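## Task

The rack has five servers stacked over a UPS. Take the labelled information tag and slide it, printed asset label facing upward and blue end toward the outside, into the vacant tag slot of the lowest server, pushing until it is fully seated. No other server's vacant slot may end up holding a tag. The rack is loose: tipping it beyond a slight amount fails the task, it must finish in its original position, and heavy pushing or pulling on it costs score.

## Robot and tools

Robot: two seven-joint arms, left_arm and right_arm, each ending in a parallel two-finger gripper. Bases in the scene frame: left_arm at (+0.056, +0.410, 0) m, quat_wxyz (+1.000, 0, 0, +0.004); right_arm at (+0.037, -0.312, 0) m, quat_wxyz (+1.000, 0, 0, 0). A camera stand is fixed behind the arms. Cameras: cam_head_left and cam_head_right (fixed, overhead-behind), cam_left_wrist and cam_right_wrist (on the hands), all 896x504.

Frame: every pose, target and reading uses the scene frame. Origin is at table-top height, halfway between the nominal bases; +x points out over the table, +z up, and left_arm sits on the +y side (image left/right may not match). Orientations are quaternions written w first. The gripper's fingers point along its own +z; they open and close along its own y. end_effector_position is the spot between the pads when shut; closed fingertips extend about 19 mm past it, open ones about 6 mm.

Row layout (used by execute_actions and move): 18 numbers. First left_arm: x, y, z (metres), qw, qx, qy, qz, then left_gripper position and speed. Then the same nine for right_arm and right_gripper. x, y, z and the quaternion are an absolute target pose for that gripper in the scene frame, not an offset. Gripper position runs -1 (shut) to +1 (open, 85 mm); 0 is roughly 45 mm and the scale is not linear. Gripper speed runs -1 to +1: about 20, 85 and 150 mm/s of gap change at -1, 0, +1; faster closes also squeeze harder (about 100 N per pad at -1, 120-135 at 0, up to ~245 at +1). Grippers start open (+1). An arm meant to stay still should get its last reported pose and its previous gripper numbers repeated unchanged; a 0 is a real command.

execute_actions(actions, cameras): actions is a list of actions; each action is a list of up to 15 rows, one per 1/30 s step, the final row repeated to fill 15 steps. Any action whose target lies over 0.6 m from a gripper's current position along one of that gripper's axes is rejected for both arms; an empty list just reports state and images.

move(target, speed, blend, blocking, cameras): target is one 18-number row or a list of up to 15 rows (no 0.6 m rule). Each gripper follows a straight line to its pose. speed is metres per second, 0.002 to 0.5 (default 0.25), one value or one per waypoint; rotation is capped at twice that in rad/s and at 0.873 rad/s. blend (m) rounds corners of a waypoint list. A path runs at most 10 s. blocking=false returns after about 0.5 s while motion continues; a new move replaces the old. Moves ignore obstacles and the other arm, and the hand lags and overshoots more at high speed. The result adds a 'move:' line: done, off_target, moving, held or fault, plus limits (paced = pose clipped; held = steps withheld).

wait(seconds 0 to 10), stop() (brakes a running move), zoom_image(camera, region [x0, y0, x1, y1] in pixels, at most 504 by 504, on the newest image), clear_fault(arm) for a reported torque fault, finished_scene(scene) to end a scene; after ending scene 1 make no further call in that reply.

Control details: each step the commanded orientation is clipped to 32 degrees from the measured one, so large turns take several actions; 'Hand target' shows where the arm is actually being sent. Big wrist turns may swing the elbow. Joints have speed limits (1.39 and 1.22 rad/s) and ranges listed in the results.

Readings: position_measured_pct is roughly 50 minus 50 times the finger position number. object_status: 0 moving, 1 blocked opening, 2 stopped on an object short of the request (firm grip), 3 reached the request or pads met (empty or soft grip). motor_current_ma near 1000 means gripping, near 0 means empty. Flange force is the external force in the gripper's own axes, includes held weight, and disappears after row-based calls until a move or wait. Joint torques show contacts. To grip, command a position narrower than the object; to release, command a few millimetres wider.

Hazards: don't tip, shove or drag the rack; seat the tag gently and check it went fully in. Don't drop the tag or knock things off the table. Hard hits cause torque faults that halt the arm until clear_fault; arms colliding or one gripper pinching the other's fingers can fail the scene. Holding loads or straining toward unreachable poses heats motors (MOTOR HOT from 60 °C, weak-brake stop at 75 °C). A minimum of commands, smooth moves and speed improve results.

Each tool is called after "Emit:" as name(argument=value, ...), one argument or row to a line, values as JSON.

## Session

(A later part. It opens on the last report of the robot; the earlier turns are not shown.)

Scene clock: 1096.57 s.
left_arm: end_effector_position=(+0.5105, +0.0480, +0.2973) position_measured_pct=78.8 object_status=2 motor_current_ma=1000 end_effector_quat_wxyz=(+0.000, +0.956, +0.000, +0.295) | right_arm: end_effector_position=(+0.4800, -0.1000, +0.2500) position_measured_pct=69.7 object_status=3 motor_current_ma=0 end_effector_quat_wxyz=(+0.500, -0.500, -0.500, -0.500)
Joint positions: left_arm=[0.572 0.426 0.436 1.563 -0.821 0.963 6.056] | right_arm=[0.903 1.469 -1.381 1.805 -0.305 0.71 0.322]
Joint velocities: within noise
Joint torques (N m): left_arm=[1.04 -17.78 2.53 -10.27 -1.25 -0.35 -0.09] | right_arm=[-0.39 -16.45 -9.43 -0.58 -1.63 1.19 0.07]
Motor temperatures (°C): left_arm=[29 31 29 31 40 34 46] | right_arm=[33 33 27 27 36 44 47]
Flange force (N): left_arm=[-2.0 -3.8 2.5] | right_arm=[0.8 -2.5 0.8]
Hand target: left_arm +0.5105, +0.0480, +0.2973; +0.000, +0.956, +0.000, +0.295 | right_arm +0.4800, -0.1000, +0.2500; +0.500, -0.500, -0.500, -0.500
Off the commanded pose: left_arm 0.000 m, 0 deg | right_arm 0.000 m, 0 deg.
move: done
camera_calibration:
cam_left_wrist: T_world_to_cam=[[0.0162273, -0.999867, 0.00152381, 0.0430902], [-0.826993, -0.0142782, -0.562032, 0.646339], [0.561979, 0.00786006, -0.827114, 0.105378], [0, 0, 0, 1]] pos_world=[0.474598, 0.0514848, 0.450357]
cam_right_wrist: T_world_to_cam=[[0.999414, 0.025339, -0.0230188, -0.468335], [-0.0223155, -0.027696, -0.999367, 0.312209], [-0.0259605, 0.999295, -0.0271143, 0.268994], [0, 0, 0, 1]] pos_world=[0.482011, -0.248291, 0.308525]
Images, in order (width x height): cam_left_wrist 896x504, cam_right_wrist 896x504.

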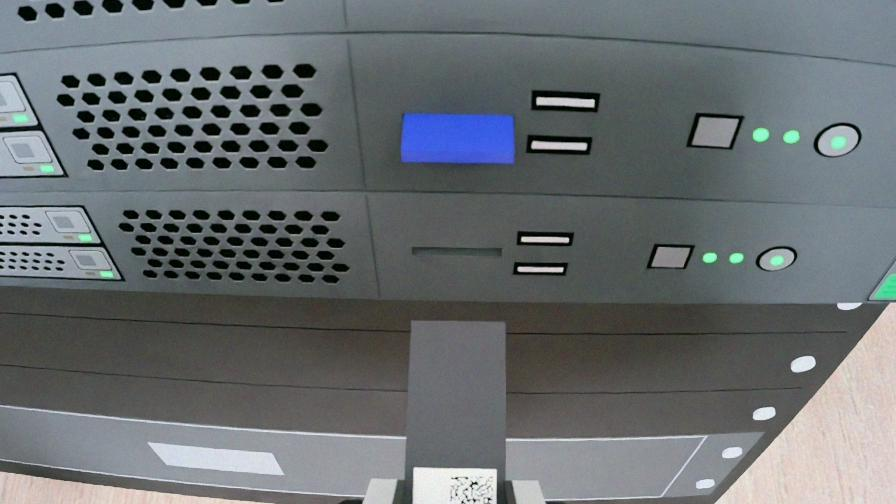

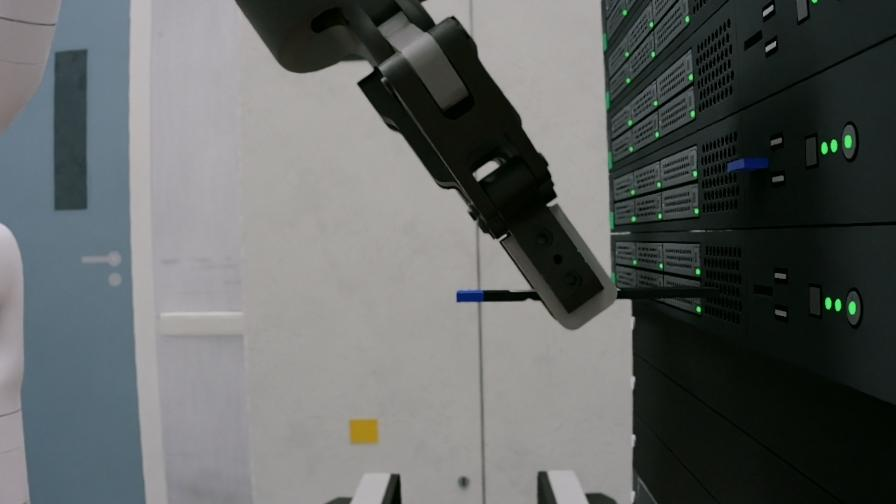

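Emit:
move(
  target=[0.5255,0.0484,0.2973,0,0.9555,0,0.2949,-0.7,-1,0.48,-0.10,0.25,0.5,-0.5,-0.5,-0.5,-0.4,-1],
  speed=0.05,
  cameras=["cam_right_wrist","cam_left_wrist"],
)

Emit:
zoom_image(
  camera="cam_right_wrist",
  region=[700, 260, 800, 320],
)

Emit:
zoom_image(
  camera="cam_left_wrist",
  region=[400, 270, 520, 350],
)

Scene clock: 1114.83 s.
left_arm: end_effector_position=(+0.5255, +0.0484, +0.2973) position_measured_pct=78.8 object_status=2 motor_current_ma=1000 end_effector_quat_wxyz=(+0.000, +0.956, +0.000, +0.295) | right_arm: end_effector_position=(+0.4800, -0.1000, +0.2500) position_measured_pct=69.7 object_status=3 motor_current_ma=0 end_effector_quat_wxyz=(+0.500, -0.500, -0.500, -0.500)
Joint positions: left_arm=[0.554 0.447 0.435 1.531 -0.819 0.961 6.027] | right_arm=[0.903 1.469 -1.381 1.805 -0.305 0.71 0.322]
Joint velocities: within noise
Joint torques (N m): left_arm=[1.18 -18.29 2.66 -10.33 -1.22 -0.42 -0.11] | right_arm=[-0.39 -16.36 -9.43 -0.64 -1.65 1.24 0.1]
Motor temperatures (°C): left_arm=[29 31 29 31 40 34 46] | right_arm=[33 33 27 27 36 44 47]
Flange force (N): left_arm=[-2.0 -3.9 2.5] | right_arm=[1.0 -2.8 1.0]
Hand target: left_arm +0.5255, +0.0484, +0.2973; +0.000, +0.956, +0.000, +0.295 | right_arm +0.4800, -0.1000, +0.2500; +0.500, -0.500, -0.500, -0.500
Off the commanded pose: left_arm 0.000 m, 0 deg | right_arm 0.000 m, 0 deg.
move: done
camera_calibration:
cam_left_wrist: T_world_to_cam=[[0.0162273, -0.999867, 0.00152381, 0.0432484], [-0.826993, -0.0142782, -0.562032, 0.658667], [0.561979, 0.00786006, -0.827114, 0.0970014], [0, 0, 0, 1]] pos_world=[0.489498, 0.0518848, 0.450357]
cam_right_wrist: T_world_to_cam=[[0.999414, 0.025339, -0.0230188, -0.468335], [-0.0223155, -0.027696, -0.999367, 0.312209], [-0.0259605, 0.999295, -0.0271143, 0.268994], [0, 0, 0, 1]] pos_world=[0.482011, -0.248291, 0.308525]
Images, in order (width x height): cam_left_wrist 896x504, cam_right_wrist 896x504.

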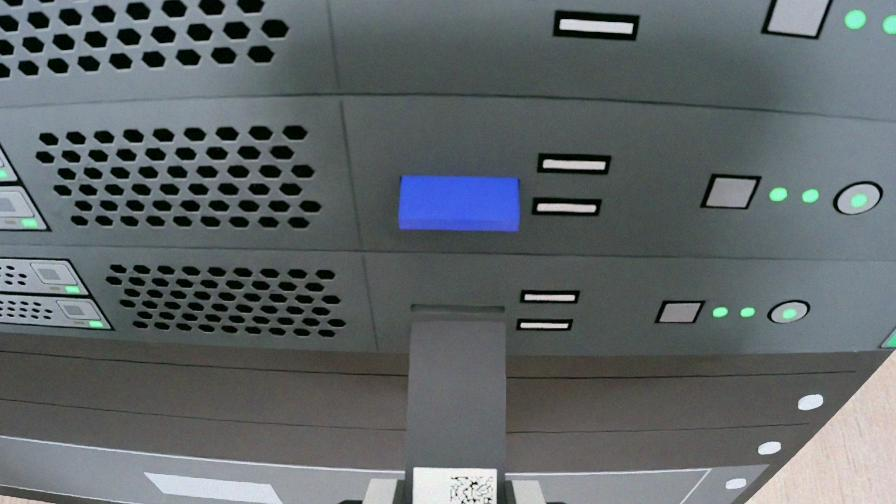

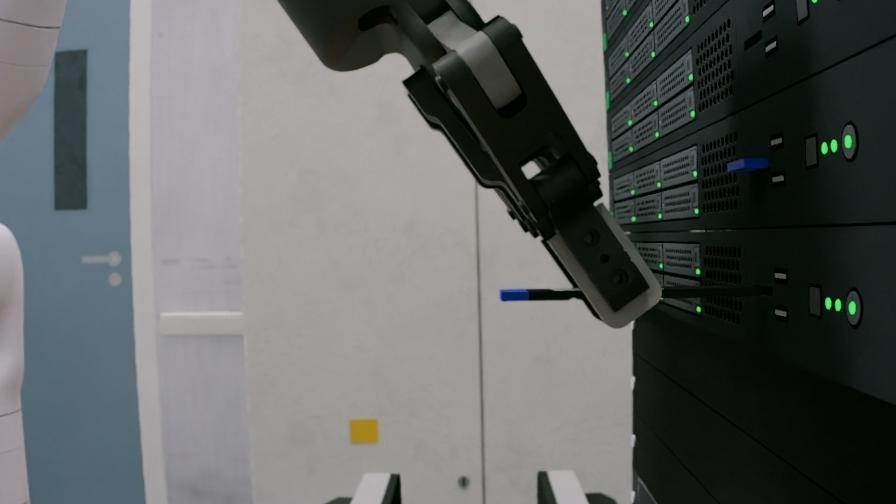

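Scaled by 5.040 from the camera's 896x504 image, which has a finer 1280x720 frame.

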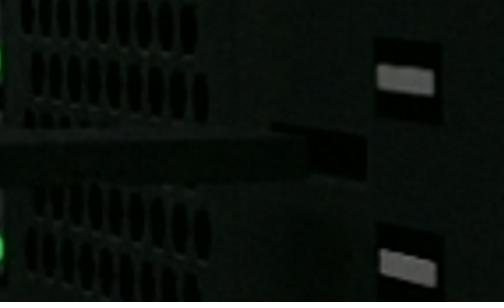

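Scaled by 4.200 from the camera's 896x504 image, which has a finer 1280x720 frame.

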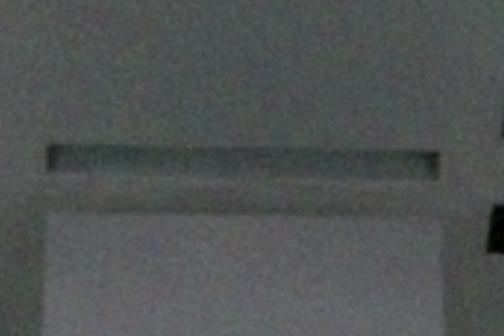

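Emit:
move(
  target=[0.5335,0.0484,0.2973,0,0.9555,0,0.2949,-0.7,-1,0.48,-0.10,0.25,0.5,-0.5,-0.5,-0.5,-0.4,-1],
  speed=0.015,
  cameras=["cam_right_wrist","cam_left_wrist"],
)

Emit:
zoom_image(
  camera="cam_left_wrist",
  region=[400, 270, 520, 350],
)

Scene clock: 1136.20 s.
left_arm: end_effector_position=(+0.5335, +0.0484, +0.2973) position_measured_pct=78.8 object_status=2 motor_current_ma=1000 end_effector_quat_wxyz=(+0.000, +0.956, +0.000, +0.295) | right_arm: end_effector_position=(+0.4800, -0.1000, +0.2500) position_measured_pct=69.7 object_status=3 motor_current_ma=0 end_effector_quat_wxyz=(+0.500, -0.500, -0.500, -0.500)
Joint positions: left_arm=[0.546 0.459 0.434 1.513 -0.818 0.96 6.011] | right_arm=[0.903 1.469 -1.381 1.805 -0.305 0.71 0.322]
Joint velocities: within noise
Joint torques (N m): left_arm=[1.29 -19.15 2.85 -10.88 -1.38 -0.59 -0.13] | right_arm=[-0.4 -16.47 -9.42 -0.63 -1.68 1.17 0.09]
Motor temperatures (°C): left_arm=[29 31 29 31 40 34 46] | right_arm=[33 33 27 26 36 44 47]
Flange force (N): left_arm=[-2.9 -4.3 3.3] | right_arm=[0.8 -2.7 0.8]
Hand target: left_arm +0.5335, +0.0484, +0.2973; +0.000, +0.956, +0.000, +0.295 | right_arm +0.4800, -0.1000, +0.2500; +0.500, -0.500, -0.500, -0.500
Off the commanded pose: left_arm 0.000 m, 0 deg | right_arm 0.000 m, 0 deg.
move: done
camera_calibration:
cam_left_wrist: T_world_to_cam=[[0.0161715, -0.999868, 0.00160678, 0.043009], [-0.826993, -0.0142787, -0.56203, 0.665281], [0.561979, 0.00776007, -0.827115, 0.0925114], [0, 0, 0, 1]] pos_world=[0.497498, 0.0517848, 0.450357]
cam_right_wrist: T_world_to_cam=[[0.999414, 0.025339, -0.0230188, -0.468335], [-0.0223155, -0.027696, -0.999367, 0.312209], [-0.0259605, 0.999295, -0.0271143, 0.268994], [0, 0, 0, 1]] pos_world=[0.482011, -0.248291, 0.308525]
Images, in order (width x height): cam_left_wrist 896x504, cam_right_wrist 896x504.

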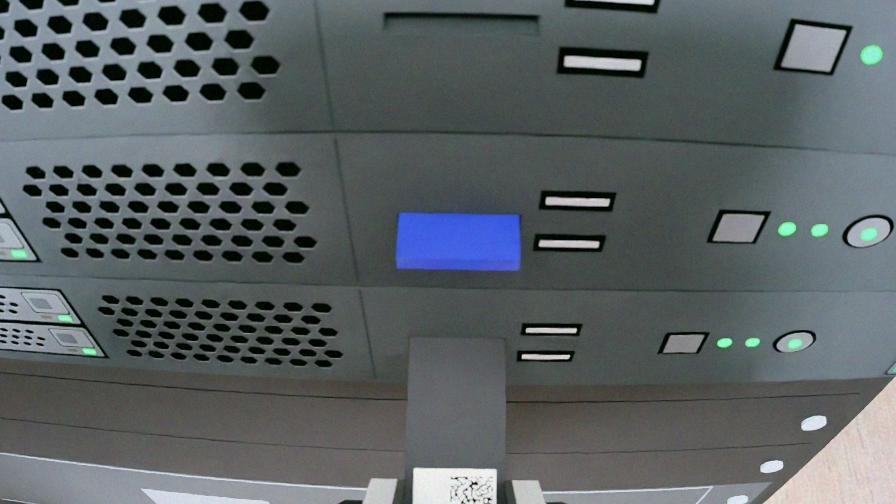

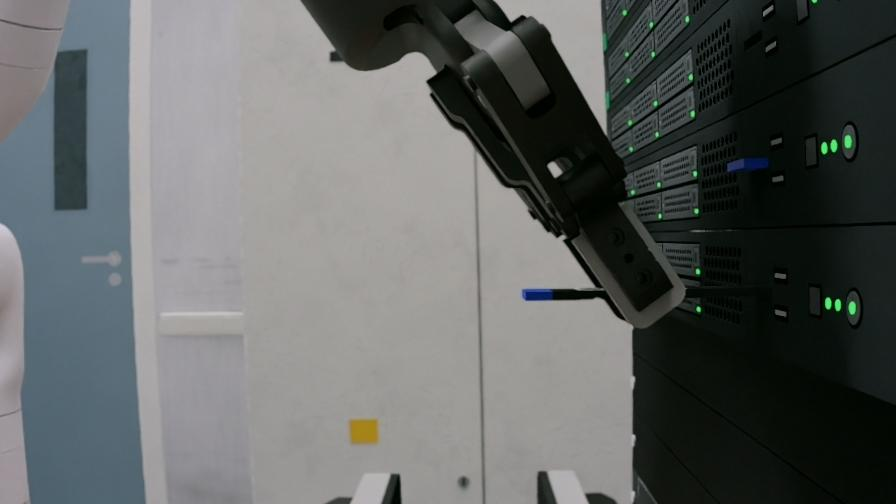

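Scaled by 4.200 from the camera's 896x504 image, which has a finer 1280x720 frame.

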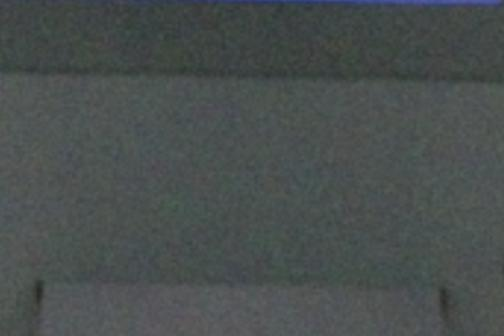

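Emit:
move(
  target=[0.5455,0.0484,0.2973,0,0.9555,0,0.2949,-0.7,-1,0.48,-0.10,0.25,0.5,-0.5,-0.5,-0.5,-0.4,-1],
  speed=0.02,
  cameras=["cam_right_wrist","cam_left_wrist"],
)

Scene clock: 1148.80 s.
left_arm: end_effector_position=(+0.5455, +0.0484, +0.2973) position_measured_pct=78.8 object_status=2 motor_current_ma=1000 end_effector_quat_wxyz=(+0.000, +0.956, +0.000, +0.295) | right_arm: end_effector_position=(+0.4800, -0.1000, +0.2500) position_measured_pct=69.7 object_status=3 motor_current_ma=0 end_effector_quat_wxyz=(+0.500, -0.500, -0.500, -0.500)
Joint positions: left_arm=[0.533 0.477 0.434 1.485 -0.817 0.961 5.988] | right_arm=[0.903 1.469 -1.381 1.805 -0.305 0.71 0.322]
Joint velocities: within noise
Joint torques (N m): left_arm=[0.09 -19.93 1.92 -12.3 -2.13 -1.02 -0.09] | right_arm=[-0.39 -16.37 -9.43 -0.62 -1.66 1.19 0.07]
Motor temperatures (°C): left_arm=[29 31 29 31 40 34 46] | right_arm=[33 33 27 26 36 44 47]
Flange force (N): left_arm=[-6.7 -4.7 1.8] | right_arm=[0.9 -2.6 0.8]
Hand target: left_arm +0.5455, +0.0484, +0.2973; +0.000, +0.956, +0.000, +0.295 | right_arm +0.4800, -0.1000, +0.2500; +0.500, -0.500, -0.500, -0.500
Off the commanded pose: left_arm 0.000 m, 0 deg | right_arm 0.000 m, 0 deg.
move: done
camera_calibration:
cam_left_wrist: T_world_to_cam=[[0.0160885, -0.999869, 0.00155099, 0.0428824], [-0.826995, -0.0141787, -0.56203, 0.675201], [0.561979, 0.00775958, -0.827115, 0.0857677], [0, 0, 0, 1]] pos_world=[0.509499, 0.0517848, 0.450357]
cam_right_wrist: T_world_to_cam=[[0.999414, 0.025339, -0.0230188, -0.468335], [-0.0223155, -0.027696, -0.999367, 0.312209], [-0.0259605, 0.999295, -0.0271143, 0.268994], [0, 0, 0, 1]] pos_world=[0.482011, -0.248291, 0.308525]
Images, in order (width x height): cam_left_wrist 896x504, cam_right_wrist 896x504.

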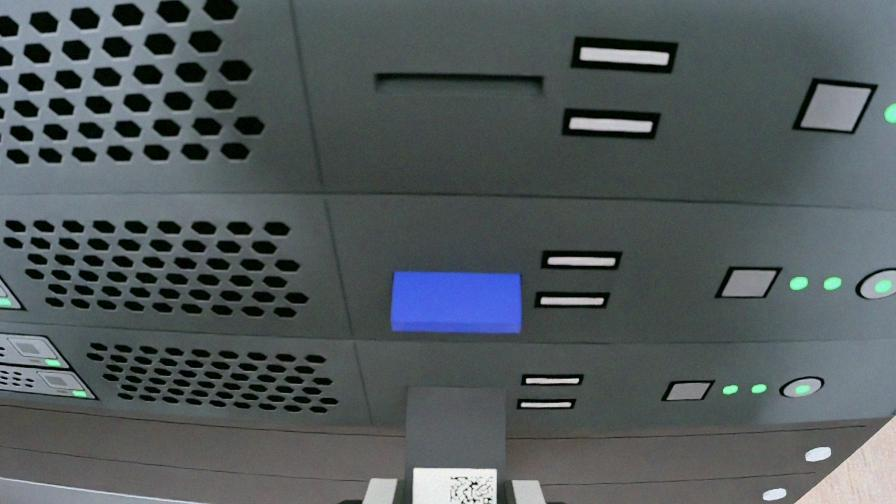

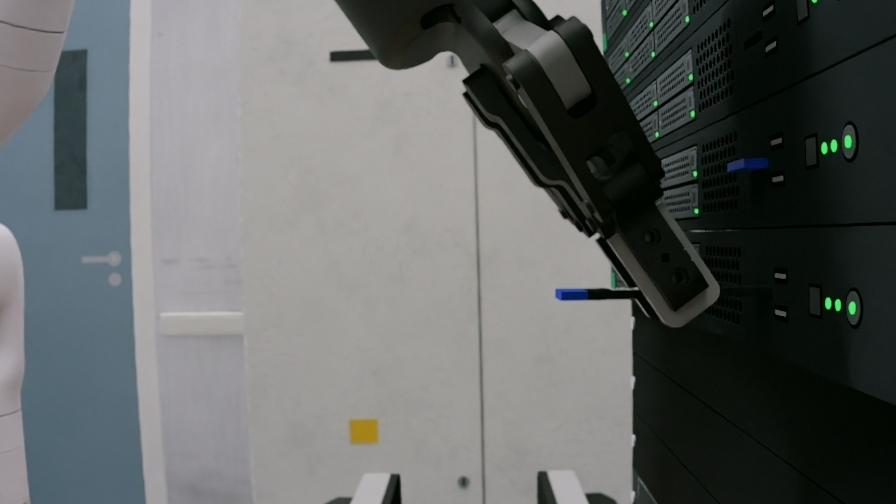

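Emit:
move(
  target=[0.5555,0.0484,0.2973,0,0.9555,0,0.2949,-0.7,-1,0.48,-0.10,0.25,0.5,-0.5,-0.5,-0.5,-0.4,-1],
  speed=0.02,
  cameras=["cam_right_wrist"],
)

Scene clock: 1155.00 s.
left_arm: end_effector_position=(+0.5555, +0.0484, +0.2973) position_measured_pct=78.8 object_status=2 motor_current_ma=1000 end_effector_quat_wxyz=(+0.000, +0.956, +0.000, +0.295) | right_arm: end_effector_position=(+0.4800, -0.1000, +0.2500) position_measured_pct=69.7 object_status=3 motor_current_ma=0 end_effector_quat_wxyz=(+0.500, -0.500, -0.500, -0.500)
Joint positions: left_arm=[0.523 0.492 0.434 1.461 -0.815 0.962 5.969] | right_arm=[0.903 1.469 -1.381 1.805 -0.305 0.71 0.322]
Joint velocities: within noise
Joint torques (N m): left_arm=[-0.25 -20.74 1.74 -12.51 -2.27 -0.9 -0.06] | right_arm=[-0.4 -16.48 -9.44 -0.58 -1.65 1.24 0.07]
Motor temperatures (°C): left_arm=[29 31 29 31 40 34 46] | right_arm=[33 33 27 26 36 44 47]
Flange force (N): left_arm=[-7.2 -4.2 2.3] | right_arm=[0.7 -2.7 0.9]
Hand target: left_arm +0.5555, +0.0484, +0.2973; +0.000, +0.956, +0.000, +0.295 | right_arm +0.4800, -0.1000, +0.2500; +0.500, -0.500, -0.500, -0.500
Off the commanded pose: left_arm 0.000 m, 0 deg | right_arm 0.000 m, 0 deg.
move: done
camera_calibration:
cam_right_wrist: T_world_to_cam=[[0.999414, 0.025339, -0.0230188, -0.468335], [-0.0223155, -0.027696, -0.999367, 0.312209], [-0.0259605, 0.999295, -0.0271143, 0.268994], [0, 0, 0, 1]] pos_world=[0.482011, -0.248291, 0.308525]
Images, in order (width x height): cam_right_wrist 896x504.

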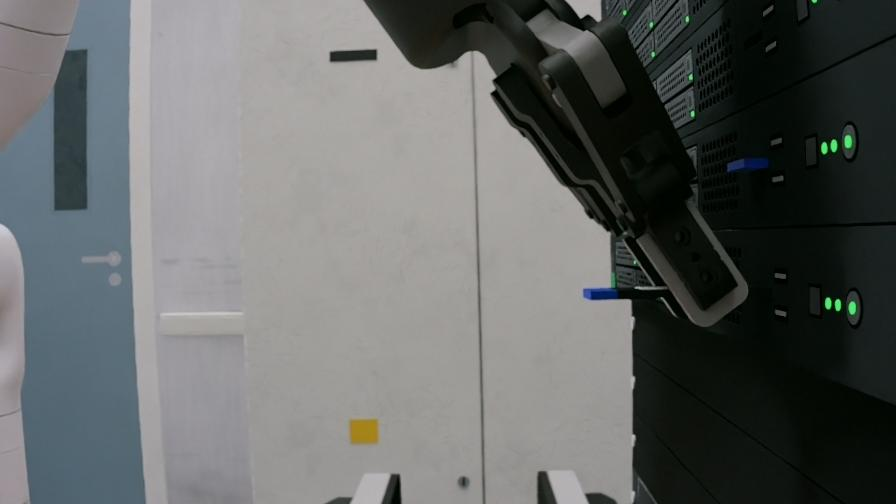

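Emit:
move(
  target=[
    [0.5555,0.0484,0.2973,0,0.9555,0,0.2949,-0.4,-1,0.48,-0.10,0.25,0.5,-0.5,-0.5,-0.5,-0.4,-1],
    [0.5285,0.0484,0.2973,0,0.9555,0,0.2949,-0.4,-1,0.48,-0.10,0.25,0.5,-0.5,-0.5,-0.5,-0.4,-1],
  ],
  speed=0.05,
  cameras=["cam_right_wrist","cam_left_wrist"],
)

Scene clock: 1175.90 s.
left_arm: end_effector_position=(+0.5285, +0.0483, +0.2973) position_measured_pct=69.7 object_status=3 motor_current_ma=0 end_effector_quat_wxyz=(+0.000, +0.956, +0.000, +0.295) | right_arm: end_effector_position=(+0.4800, -0.1000, +0.2500) position_measured_pct=69.7 object_status=3 motor_current_ma=0 end_effector_quat_wxyz=(+0.500, -0.500, -0.500, -0.500)
Joint positions: left_arm=[0.551 0.451 0.435 1.525 -0.819 0.961 6.021] | right_arm=[0.903 1.469 -1.381 1.805 -0.305 0.71 0.322]
Joint velocities: within noise
Joint torques (N m): left_arm=[1.14 -18.29 2.63 -10.36 -1.22 -0.4 -0.11] | right_arm=[-0.44 -16.44 -9.49 -0.61 -1.68 1.24 0.06]
Motor temperatures (°C): left_arm=[29 31 29 32 40 34 46] | right_arm=[33 33 27 26 36 44 47]
Flange force (N): left_arm=[-2.2 -4.1 2.4] | right_arm=[0.7 -2.8 0.8]
Hand target: left_arm +0.5285, +0.0484, +0.2973; +0.000, +0.956, +0.000, +0.295 | right_arm +0.4800, -0.1000, +0.2500; +0.500, -0.500, -0.500, -0.500
Off the commanded pose: left_arm 0.000 m, 0 deg | right_arm 0.000 m, 0 deg.
move: done
camera_calibration:
cam_left_wrist: T_world_to_cam=[[0.0160056, -0.999871, 0.0014952, 0.043222], [-0.826997, -0.0140787, -0.562031, 0.661138], [0.561979, 0.00775908, -0.827115, 0.0953214], [0, 0, 0, 1]] pos_world=[0.492499, 0.0517847, 0.450357]
cam_right_wrist: T_world_to_cam=[[0.999414, 0.025339, -0.0230188, -0.468335], [-0.0223155, -0.027696, -0.999367, 0.312209], [-0.0259605, 0.999295, -0.0271143, 0.268994], [0, 0, 0, 1]] pos_world=[0.482011, -0.248291, 0.308525]
Images, in order (width x height): cam_left_wrist 896x504, cam_right_wrist 896x504.

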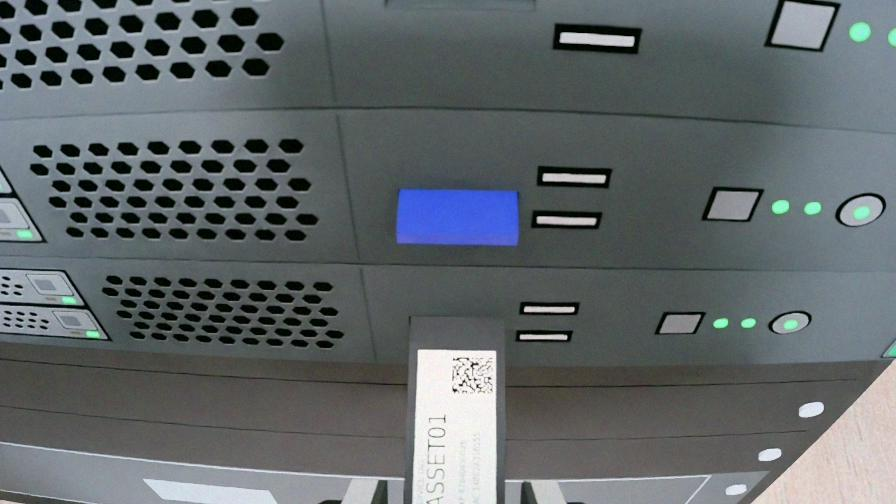

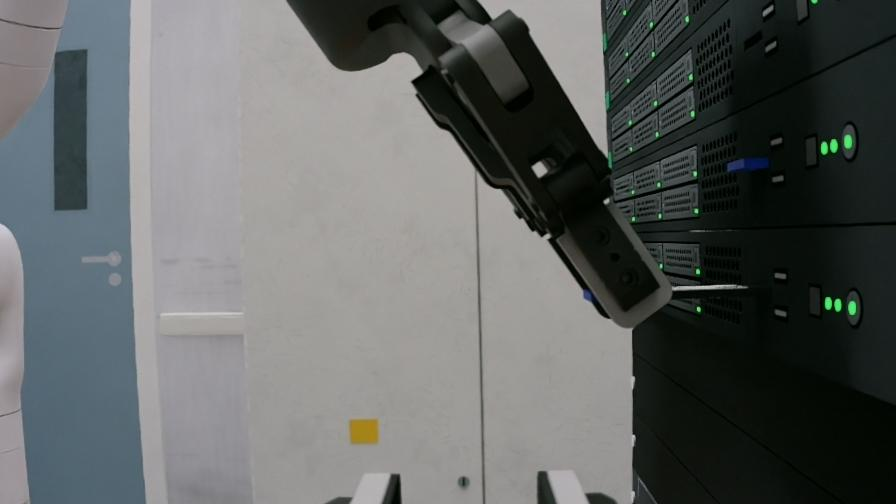

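Emit:
move(
  target=[
    [0.5285,0.0484,0.2973,0,0.9555,0,0.2949,-0.7,-1,0.48,-0.10,0.25,0.5,-0.5,-0.5,-0.5,-0.4,-1],
    [0.5565,0.0484,0.2973,0,0.9555,0,0.2949,-0.7,-1,0.48,-0.10,0.25,0.5,-0.5,-0.5,-0.5,-0.4,-1],
  ],
  speed=0.03,
  cameras=["cam_right_wrist","cam_left_wrist"],
)

Scene clock: 1184.23 s.
left_arm: end_effector_position=(+0.5565, +0.0484, +0.2973) position_measured_pct=78.8 object_status=2 motor_current_ma=1000 end_effector_quat_wxyz=(+0.000, +0.956, +0.000, +0.295) | right_arm: end_effector_position=(+0.4800, -0.1000, +0.2500) position_measured_pct=69.7 object_status=3 motor_current_ma=0 end_effector_quat_wxyz=(+0.500, -0.500, -0.500, -0.500)
Joint positions: left_arm=[0.522 0.494 0.434 1.458 -0.815 0.962 5.967] | right_arm=[0.903 1.469 -1.381 1.805 -0.305 0.71 0.322]
Joint velocities: within noise
Joint torques (N m): left_arm=[0.72 -18.14 2.41 -10.15 -1.19 -0.63 -0.12] | right_arm=[-0.37 -16.48 -9.43 -0.57 -1.68 1.23 0.07]
Motor temperatures (°C): left_arm=[29 31 29 31 40 34 46] | right_arm=[33 33 27 26 36 44 47]
Flange force (N): left_arm=[-2.6 -4.0 -0.1] | right_arm=[0.7 -2.5 0.9]
Hand target: left_arm +0.5565, +0.0484, +0.2973; +0.000, +0.956, +0.000, +0.295 | right_arm +0.4800, -0.1000, +0.2500; +0.500, -0.500, -0.500, -0.500
Off the commanded pose: left_arm 0.000 m, 0 deg | right_arm 0.000 m, 0 deg.
move: done
camera_calibration:
cam_left_wrist: T_world_to_cam=[[0.0162273, -0.999867, 0.00152381, 0.0427454], [-0.826993, -0.0142782, -0.562032, 0.684304], [0.561979, 0.00786006, -0.827114, 0.0795801], [0, 0, 0, 1]] pos_world=[0.520498, 0.0518848, 0.450357]
cam_right_wrist: T_world_to_cam=[[0.999414, 0.025339, -0.0230188, -0.468335], [-0.0223155, -0.027696, -0.999367, 0.312209], [-0.0259605, 0.999295, -0.0271143, 0.268994], [0, 0, 0, 1]] pos_world=[0.482011, -0.248291, 0.308525]
Images, in order (width x height): cam_left_wrist 896x504, cam_right_wrist 896x504.

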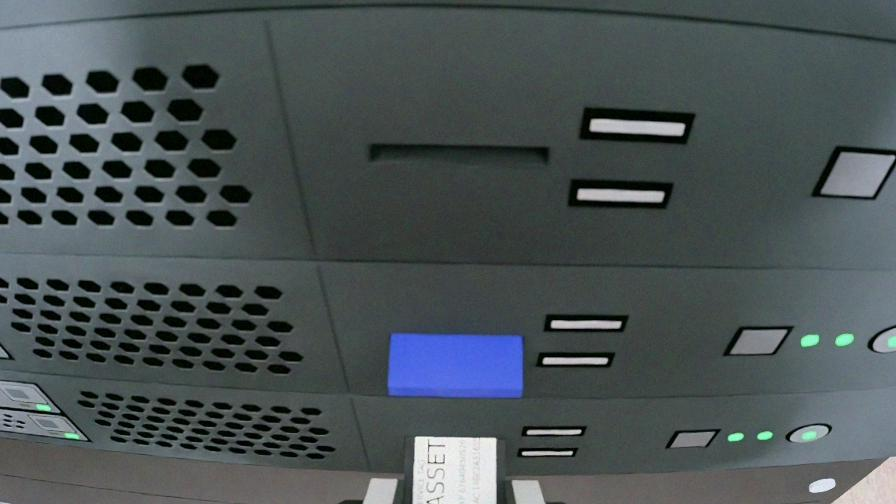

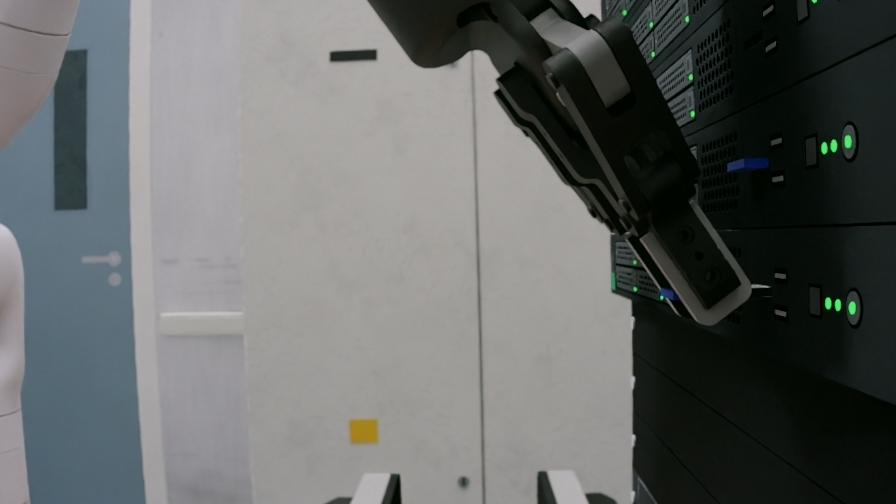

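Emit:
move(
  target=[
    [0.5565,0.0484,0.2973,0,0.9555,0,0.2949,-0.4,-1,0.48,-0.10,0.25,0.5,-0.5,-0.5,-0.5,-0.4,-1],
    [0.48,0.0484,0.31,0,0.9555,0,0.2949,-0.4,0,0.48,-0.10,0.25,0.5,-0.5,-0.5,-0.5,-0.4,-1],
    [0.48,0.0484,0.29,0,0.7071,0,0.7071,-1,0,0.48,-0.10,0.25,0.5,-0.5,-0.5,-0.5,-0.4,-1],
  ],
  speed=[0.05,0.08,0.2],
  cameras=["cam_right_wrist","cam_left_wrist"],
)

Scene clock: 1207.57 s.
left_arm: end_effector_position=(+0.4800, +0.0484, +0.2900) position_measured_pct=98.7 object_status=0 motor_current_ma=390 end_effector_quat_wxyz=(+0.000, +0.707, +0.000, +0.707) | right_arm: end_effector_position=(+0.4800, -0.1000, +0.2500) position_measured_pct=69.7 object_status=3 motor_current_ma=0 end_effector_quat_wxyz=(+0.500, -0.500, -0.500, -0.500)
Joint positions: left_arm=[1.145 0.758 0.093 2.1 -1.94 1.527 7.565] | right_arm=[0.903 1.469 -1.381 1.805 -0.305 0.71 0.322]
Joint velocities: within noise
Joint torques (N m): left_arm=[1.06 -18.22 0.21 -4.5 -0.7 2.76 -0.11] | right_arm=[-0.4 -16.44 -9.43 -0.56 -1.71 1.22 0.1]
Motor temperatures (°C): left_arm=[29 31 29 31 40 34 46] | right_arm=[33 33 27 26 36 44 47]
Flange force (N): left_arm=[-1.5 -4.1 2.3] | right_arm=[0.8 -2.5 0.8]
Hand target: left_arm +0.4800, +0.0484, +0.2900; +0.000, +0.707, +0.000, +0.707 | right_arm +0.4800, -0.1000, +0.2500; +0.500, -0.500, -0.500, -0.500
Off the commanded pose: left_arm 0.000 m, 0 deg | right_arm 0.000 m, 0 deg.
move: done
camera_calibration:
cam_left_wrist: T_world_to_cam=[[0.00788716, -0.999869, 0.0141633, 0.0442404], [-0.00184979, -0.0141783, -0.999898, 0.347885], [0.999967, 0.00786015, -0.00196137, -0.333042], [0, 0, 0, 1]] pos_world=[0.333326, 0.0517847, 0.34657]
cam_right_wrist: T_world_to_cam=[[0.999414, 0.025339, -0.0230188, -0.468335], [-0.0223155, -0.027696, -0.999367, 0.312209], [-0.0259605, 0.999295, -0.0271143, 0.268994], [0, 0, 0, 1]] pos_world=[0.482011, -0.248291, 0.308525]
Images, in order (width x height): cam_left_wrist 896x504, cam_right_wrist 896x504.

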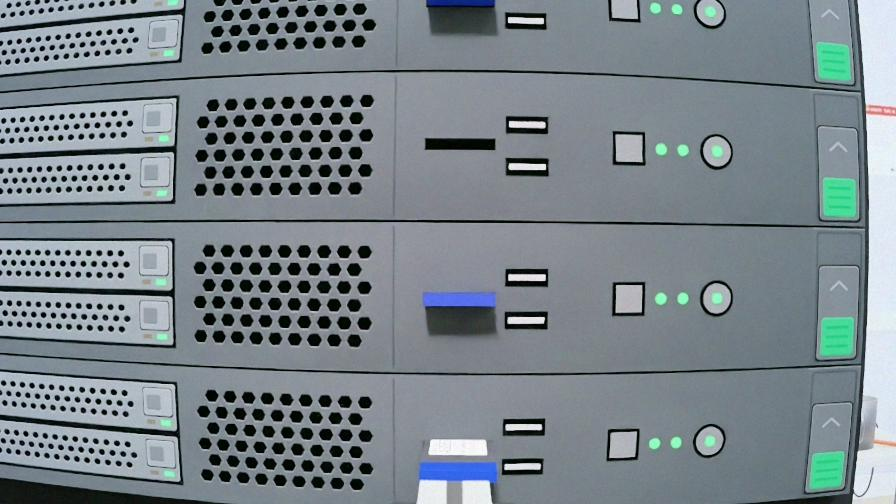

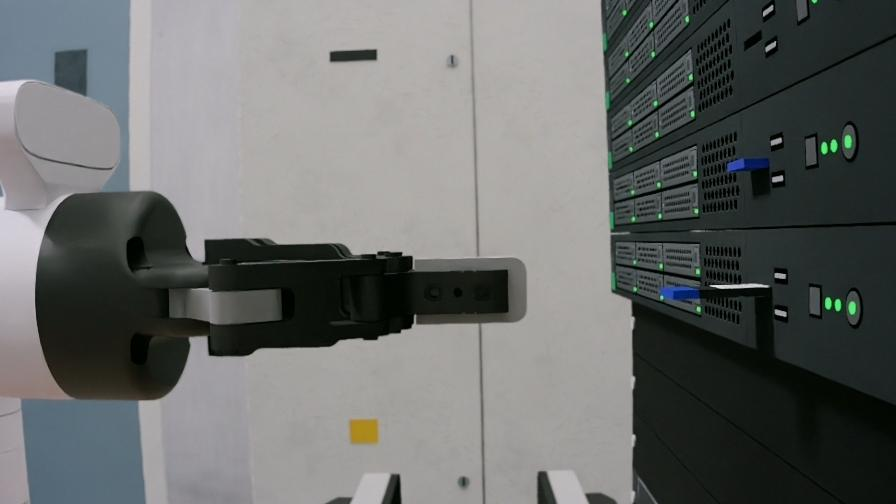

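Emit:
move(
  target=[
    [0.521,0.048,0.29,0,0.7071,0,0.7071,-1,0,0.48,-0.10,0.25,0.5,-0.5,-0.5,-0.5,-0.4,-1],
    [0.546,0.048,0.29,0,0.7071,0,0.7071,-1,0,0.48,-0.10,0.25,0.5,-0.5,-0.5,-0.5,-0.4,-1],
  ],
  speed=[0.08,0.02],
  cameras=["cam_right_wrist","cam_left_wrist"],
)

Scene clock: 1219.50 s.
left_arm: end_effector_position=(+0.5460, +0.0480, +0.2900) position_measured_pct=98.7 object_status=3 motor_current_ma=1000 end_effector_quat_wxyz=(+0.000, +0.707, +0.000, +0.707) | right_arm: end_effector_position=(+0.4800, -0.1000, +0.2500) position_measured_pct=69.7 object_status=3 motor_current_ma=0 end_effector_quat_wxyz=(+0.500, -0.500, -0.500, -0.500)
Joint positions: left_arm=[1.029 0.777 0.043 2.015 -2.072 1.425 7.533] | right_arm=[0.903 1.469 -1.381 1.805 -0.305 0.71 0.322]
Joint velocities: within noise
Joint torques (N m): left_arm=[0.69 -19.08 -0.13 -5.7 -0.84 2.48 -0.1] | right_arm=[-0.39 -16.45 -9.45 -0.58 -1.66 1.22 0.05]
Motor temperatures (°C): left_arm=[29 31 29 31 40 34 46] | right_arm=[33 33 27 26 36 44 47]
Flange force (N): left_arm=[-0.8 -4.9 -0.2] | right_arm=[0.7 -2.6 0.9]
Hand target: left_arm +0.5460, +0.0480, +0.2900; +0.000, +0.707, +0.000, +0.707 | right_arm +0.4800, -0.1000, +0.2500; +0.500, -0.500, -0.500, -0.500
Off the commanded pose: left_arm 0.000 m, 0 deg | right_arm 0.000 m, 0 deg.
move: done
camera_calibration:
cam_left_wrist: T_world_to_cam=[[0.00788716, -0.999869, 0.0141633, 0.0433213], [-0.00184979, -0.0141783, -0.999898, 0.347902], [0.999967, 0.00786015, -0.00196137, -0.399037], [0, 0, 0, 1]] pos_world=[0.399326, 0.0513847, 0.34647]
cam_right_wrist: T_world_to_cam=[[0.999414, 0.025339, -0.0230188, -0.468335], [-0.0223155, -0.027696, -0.999367, 0.312209], [-0.0259605, 0.999295, -0.0271143, 0.268994], [0, 0, 0, 1]] pos_world=[0.482011, -0.248291, 0.308525]
Images, in order (width x height): cam_left_wrist 896x504, cam_right_wrist 896x504.

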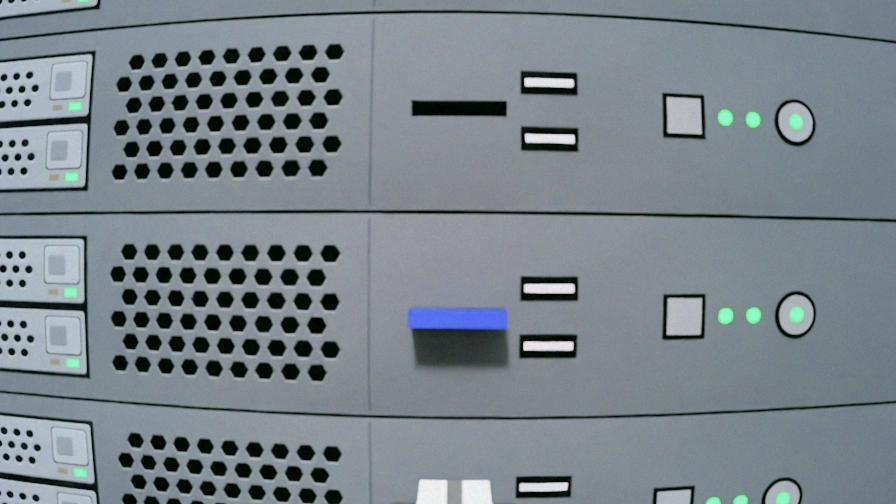

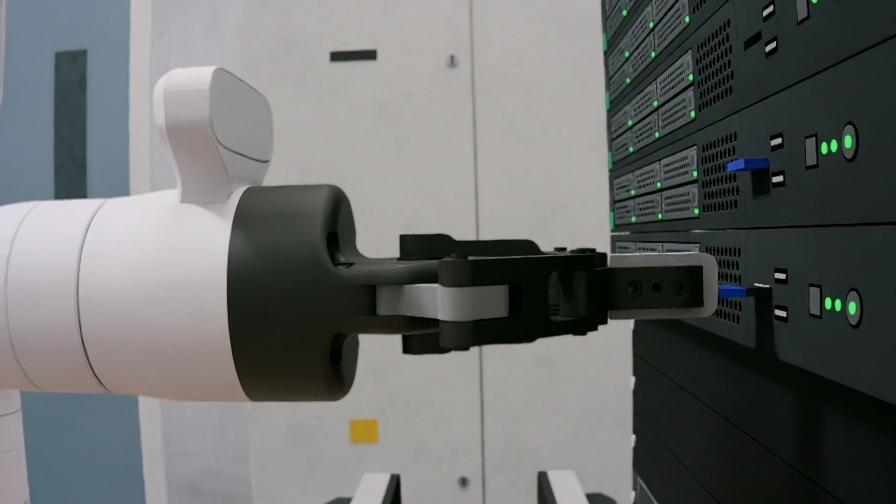

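Emit:
move(
  target=[0.5515,0.048,0.29,0,0.7071,0,0.7071,-1,0,0.48,-0.10,0.25,0.5,-0.5,-0.5,-0.5,-0.4,-1],
  speed=0.01,
  cameras=["cam_right_wrist"],
)

Emit:
zoom_image(
  camera="cam_right_wrist",
  region=[680, 140, 820, 320],
)

Scene clock: 1226.80 s.
left_arm: end_effector_position=(+0.5515, +0.0480, +0.2900) position_measured_pct=98.7 object_status=3 motor_current_ma=1000 end_effector_quat_wxyz=(+0.000, +0.707, +0.000, +0.707) | right_arm: end_effector_position=(+0.4800, -0.1000, +0.2500) position_measured_pct=69.7 object_status=3 motor_current_ma=0 end_effector_quat_wxyz=(+0.500, -0.500, -0.500, -0.500)
Joint positions: left_arm=[1.02 0.779 0.04 2.007 -2.082 1.416 7.531] | right_arm=[0.903 1.469 -1.381 1.805 -0.305 0.71 0.322]
Joint velocities: within noise
Joint torques (N m): left_arm=[0.51 -19.1 -0.17 -5.68 -0.77 2.45 -0.11] | right_arm=[-0.41 -16.43 -9.45 -0.54 -1.61 1.2 0.12]
Motor temperatures (°C): left_arm=[29 31 29 31 40 34 46] | right_arm=[33 33 27 26 36 44 47]
Flange force (N): left_arm=[-0.7 -4.6 -0.4] | right_arm=[0.9 -2.4 0.8]
Hand target: left_arm +0.5515, +0.0480, +0.2900; +0.000, +0.707, +0.000, +0.707 | right_arm +0.4800, -0.1000, +0.2500; +0.500, -0.500, -0.500, -0.500
Off the commanded pose: left_arm 0.000 m, 0 deg | right_arm 0.000 m, 0 deg.
move: done
camera_calibration:
cam_right_wrist: T_world_to_cam=[[0.999414, 0.025339, -0.0230188, -0.468335], [-0.0223155, -0.027696, -0.999367, 0.312209], [-0.0259605, 0.999295, -0.0271143, 0.268994], [0, 0, 0, 1]] pos_world=[0.482011, -0.248291, 0.308525]
Images, in order (width x height): cam_right_wrist 896x504.

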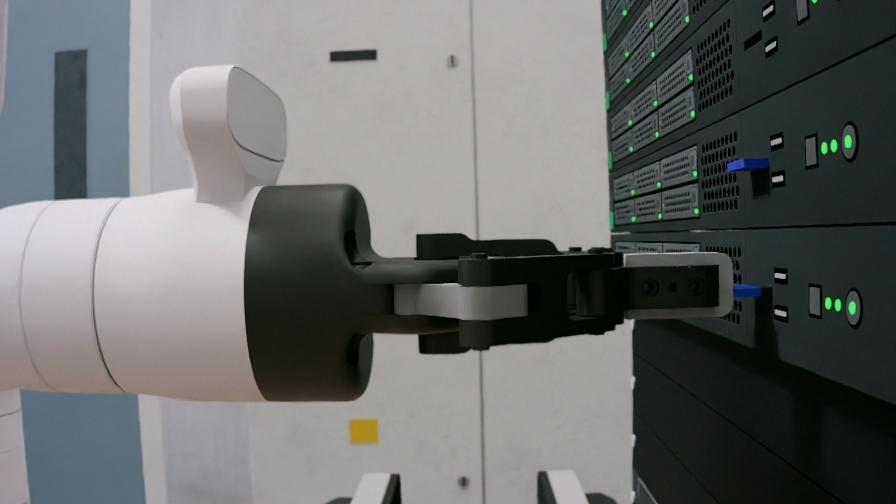

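Scaled by 2.800 from the camera's 896x504 image, which has a finer 1280x720 frame.

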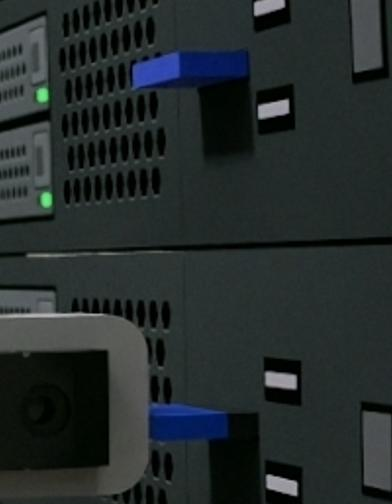

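Emit:
move(
  target=[0.554,0.048,0.29,0,0.7071,0,0.7071,-1,0,0.48,-0.10,0.25,0.5,-0.5,-0.5,-0.5,-0.4,-1],
  speed=0.01,
  cameras=["cam_right_wrist"],
)

Emit:
zoom_image(
  camera="cam_right_wrist",
  region=[680, 140, 820, 320],
)

Scene clock: 1238.30 s.
left_arm: end_effector_position=(+0.5540, +0.0480, +0.2900) position_measured_pct=98.7 object_status=3 motor_current_ma=1000 end_effector_quat_wxyz=(+0.000, +0.707, +0.000, +0.707) | right_arm: end_effector_position=(+0.4800, -0.1000, +0.2500) position_measured_pct=69.7 object_status=3 motor_current_ma=0 end_effector_quat_wxyz=(+0.500, -0.500, -0.500, -0.500)
Joint positions: left_arm=[1.015 0.78 0.038 2.003 -2.086 1.412 7.529] | right_arm=[0.903 1.469 -1.381 1.805 -0.305 0.71 0.322]
Joint velocities: within noise
Joint torques (N m): left_arm=[0.49 -19.13 -0.23 -5.72 -0.76 2.47 -0.15] | right_arm=[-0.41 -16.44 -9.42 -0.55 -1.69 1.19 0.06]
Motor temperatures (°C): left_arm=[29 31 29 31 40 34 46] | right_arm=[33 33 27 26 36 44 47]
Flange force (N): left_arm=[-0.7 -4.7 -0.5] | right_arm=[0.8 -2.4 0.7]
Hand target: left_arm +0.5540, +0.0480, +0.2900; +0.000, +0.707, +0.000, +0.707 | right_arm +0.4800, -0.1000, +0.2500; +0.500, -0.500, -0.500, -0.500
Off the commanded pose: left_arm 0.000 m, 0 deg | right_arm 0.000 m, 0 deg.
move: done
camera_calibration:
cam_right_wrist: T_world_to_cam=[[0.999414, 0.025339, -0.0230188, -0.468335], [-0.0223155, -0.027696, -0.999367, 0.312209], [-0.0259605, 0.999295, -0.0271143, 0.268994], [0, 0, 0, 1]] pos_world=[0.482011, -0.248291, 0.308525]
Images, in order (width x height): cam_right_wrist 896x504.

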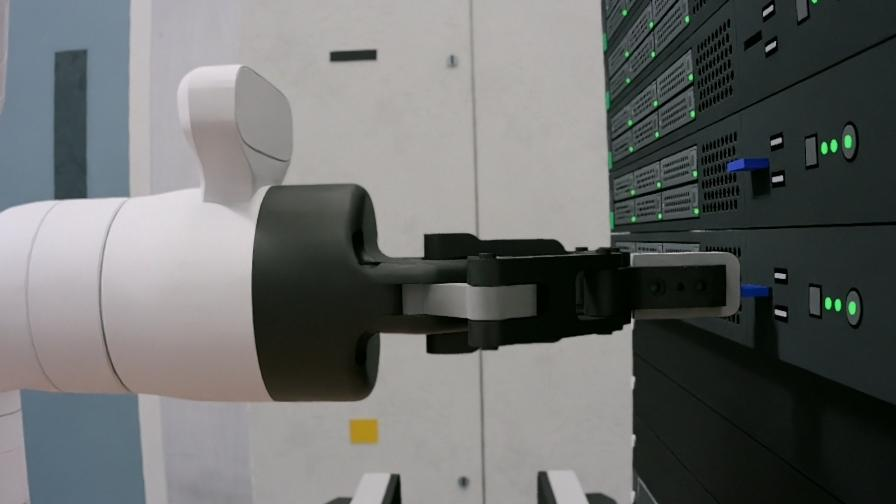

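Scaled by 2.800 from the camera's 896x504 image, which has a finer 1280x720 frame.

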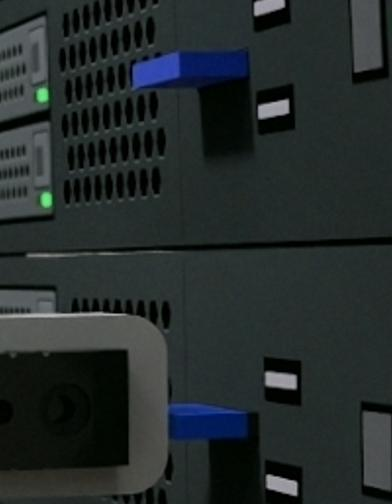

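Emit:
move(
  target=[0.5552,0.048,0.29,0,0.7071,0,0.7071,-1,0,0.48,-0.10,0.25,0.5,-0.5,-0.5,-0.5,-0.4,-1],
  speed=0.01,
  cameras=["cam_right_wrist"],
)

Emit:
zoom_image(
  camera="cam_right_wrist",
  region=[680, 140, 820, 320],
)

Scene clock: 1246.13 s.
left_arm: end_effector_position=(+0.5552, +0.0480, +0.2900) position_measured_pct=98.7 object_status=3 motor_current_ma=1000 end_effector_quat_wxyz=(+0.000, +0.707, +0.000, +0.707) | right_arm: end_effector_position=(+0.4800, -0.1000, +0.2500) position_measured_pct=69.7 object_status=3 motor_current_ma=0 end_effector_quat_wxyz=(+0.500, -0.500, -0.500, -0.500)
Joint positions: left_arm=[1.013 0.78 0.037 2.001 -2.088 1.41 7.529] | right_arm=[0.903 1.469 -1.381 1.805 -0.305 0.71 0.322]
Joint velocities: within noise
Joint torques (N m): left_arm=[0.78 -19.45 -0.13 -5.74 -0.8 2.58 -0.09] | right_arm=[-0.48 -16.48 -9.47 -0.59 -1.65 1.23 0.06]
Motor temperatures (°C): left_arm=[29 31 29 31 40 34 46] | right_arm=[33 33 27 26 36 44 47]
Flange force (N): left_arm=[-1.2 -4.6 0.3] | right_arm=[0.7 -2.8 0.7]
Hand target: left_arm +0.5552, +0.0480, +0.2900; +0.000, +0.707, +0.000, +0.707 | right_arm +0.4800, -0.1000, +0.2500; +0.500, -0.500, -0.500, -0.500
Off the commanded pose: left_arm 0.000 m, 0 deg | right_arm 0.000 m, 0 deg.
move: done
camera_calibration:
cam_right_wrist: T_world_to_cam=[[0.999414, 0.025339, -0.0230188, -0.468335], [-0.0223155, -0.027696, -0.999367, 0.312209], [-0.0259605, 0.999295, -0.0271143, 0.268994], [0, 0, 0, 1]] pos_world=[0.482011, -0.248291, 0.308525]
Images, in order (width x height): cam_right_wrist 896x504.

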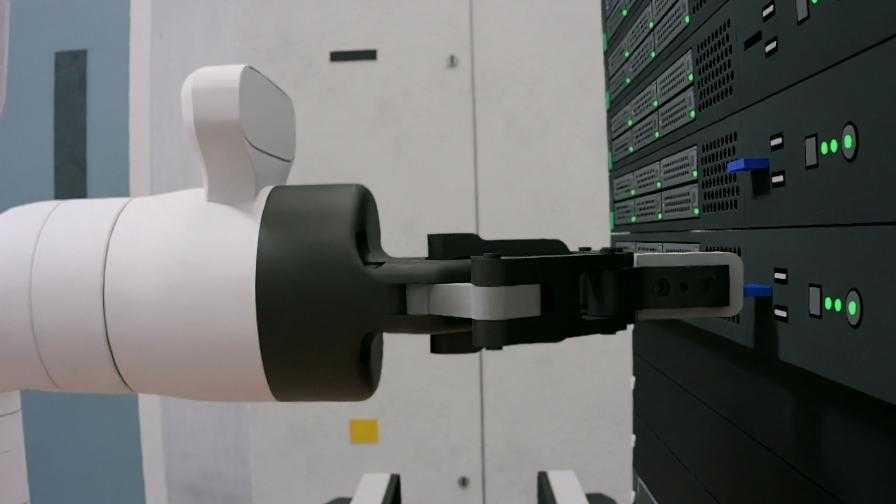

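Scaled by 2.800 from the camera's 896x504 image, which has a finer 1280x720 frame.

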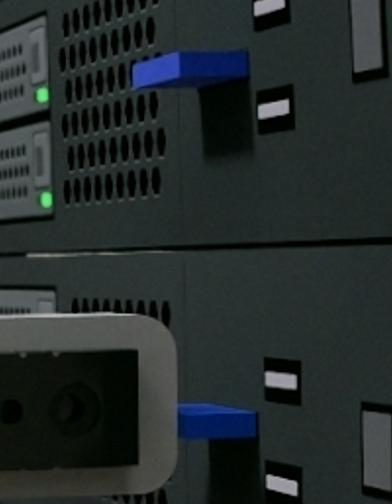

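Emit:
move(
  target=[0.556,0.048,0.29,0,0.7071,0,0.7071,-1,0,0.48,-0.10,0.25,0.5,-0.5,-0.5,-0.5,-0.4,-1],
  speed=0.01,
  cameras=[],
)

Scene clock: 1253.17 s.
left_arm: end_effector_position=(+0.5560, +0.0480, +0.2900) position_measured_pct=98.7 object_status=3 motor_current_ma=1000 end_effector_quat_wxyz=(+0.000, +0.707, +0.000, +0.707) | right_arm: end_effector_position=(+0.4800, -0.1000, +0.2500) position_measured_pct=69.7 object_status=3 motor_current_ma=0 end_effector_quat_wxyz=(+0.500, -0.500, -0.500, -0.500)
Joint positions: left_arm=[1.012 0.781 0.037 2 -2.09 1.409 7.528] | right_arm=[0.903 1.469 -1.381 1.805 -0.305 0.71 0.322]
Joint velocities: within noise
Joint torques (N m): left_arm=[-0.33 -19.38 -0.86 -6.04 -0.68 2.58 -0.12] | right_arm=[-0.43 -16.44 -9.48 -0.57 -1.66 1.24 0.07]
Motor temperatures (°C): left_arm=[29 31 29 31 40 34 46] | right_arm=[33 33 27 26 36 44 47]
Flange force (N): left_arm=[-1.1 -4.3 -2.3] | right_arm=[0.7 -2.6 0.8]
Hand target: left_arm +0.5560, +0.0480, +0.2900; +0.000, +0.707, +0.000, +0.707 | right_arm +0.4800, -0.1000, +0.2500; +0.500, -0.500, -0.500, -0.500
Off the commanded pose: left_arm 0.000 m, 0 deg | right_arm 0.000 m, 0 deg.
move: done
No camera images: "cameras" was empty.

Emit:
move(
  target=[0.5568,0.048,0.29,0,0.7071,0,0.7071,-1,0,0.48,-0.10,0.25,0.5,-0.5,-0.5,-0.5,-0.4,-1],
  speed=0.01,
  cameras=[],
)

Scene clock: 1258.17 s.
left_arm: end_effector_position=(+0.5568, +0.0480, +0.2900) position_measured_pct=98.7 object_status=3 motor_current_ma=1000 end_effector_quat_wxyz=(+0.000, +0.707, +0.000, +0.707) | right_arm: end_effector_position=(+0.4800, -0.1000, +0.2500) position_measured_pct=69.7 object_status=3 motor_current_ma=0 end_effector_quat_wxyz=(+0.500, -0.500, -0.500, -0.500)
Joint positions: left_arm=[1.011 0.781 0.036 1.998 -2.091 1.407 7.528] | right_arm=[0.903 1.469 -1.381 1.805 -0.305 0.71 0.322]
Joint velocities: within noise
Joint torques (N m): left_arm=[-2.14 -18.74 -1.88 -7.56 -1.19 2.11 -0.13] | right_arm=[-0.41 -16.44 -9.43 -0.58 -1.66 1.24 0.06]
Motor temperatures (°C): left_arm=[29 31 29 31 40 34 46] | right_arm=[33 33 27 26 36 44 47]
Flange force (N): left_arm=[0.0 -6.7 -10.3] | right_arm=[0.8 -2.7 0.9]
Hand target: left_arm +0.5568, +0.0480, +0.2900; +0.000, +0.707, +0.000, +0.707 | right_arm +0.4800, -0.1000, +0.2500; +0.500, -0.500, -0.500, -0.500
Off the commanded pose: left_arm 0.000 m, 0 deg | right_arm 0.000 m, 0 deg.
move: done
No camera images: "cameras" was empty.


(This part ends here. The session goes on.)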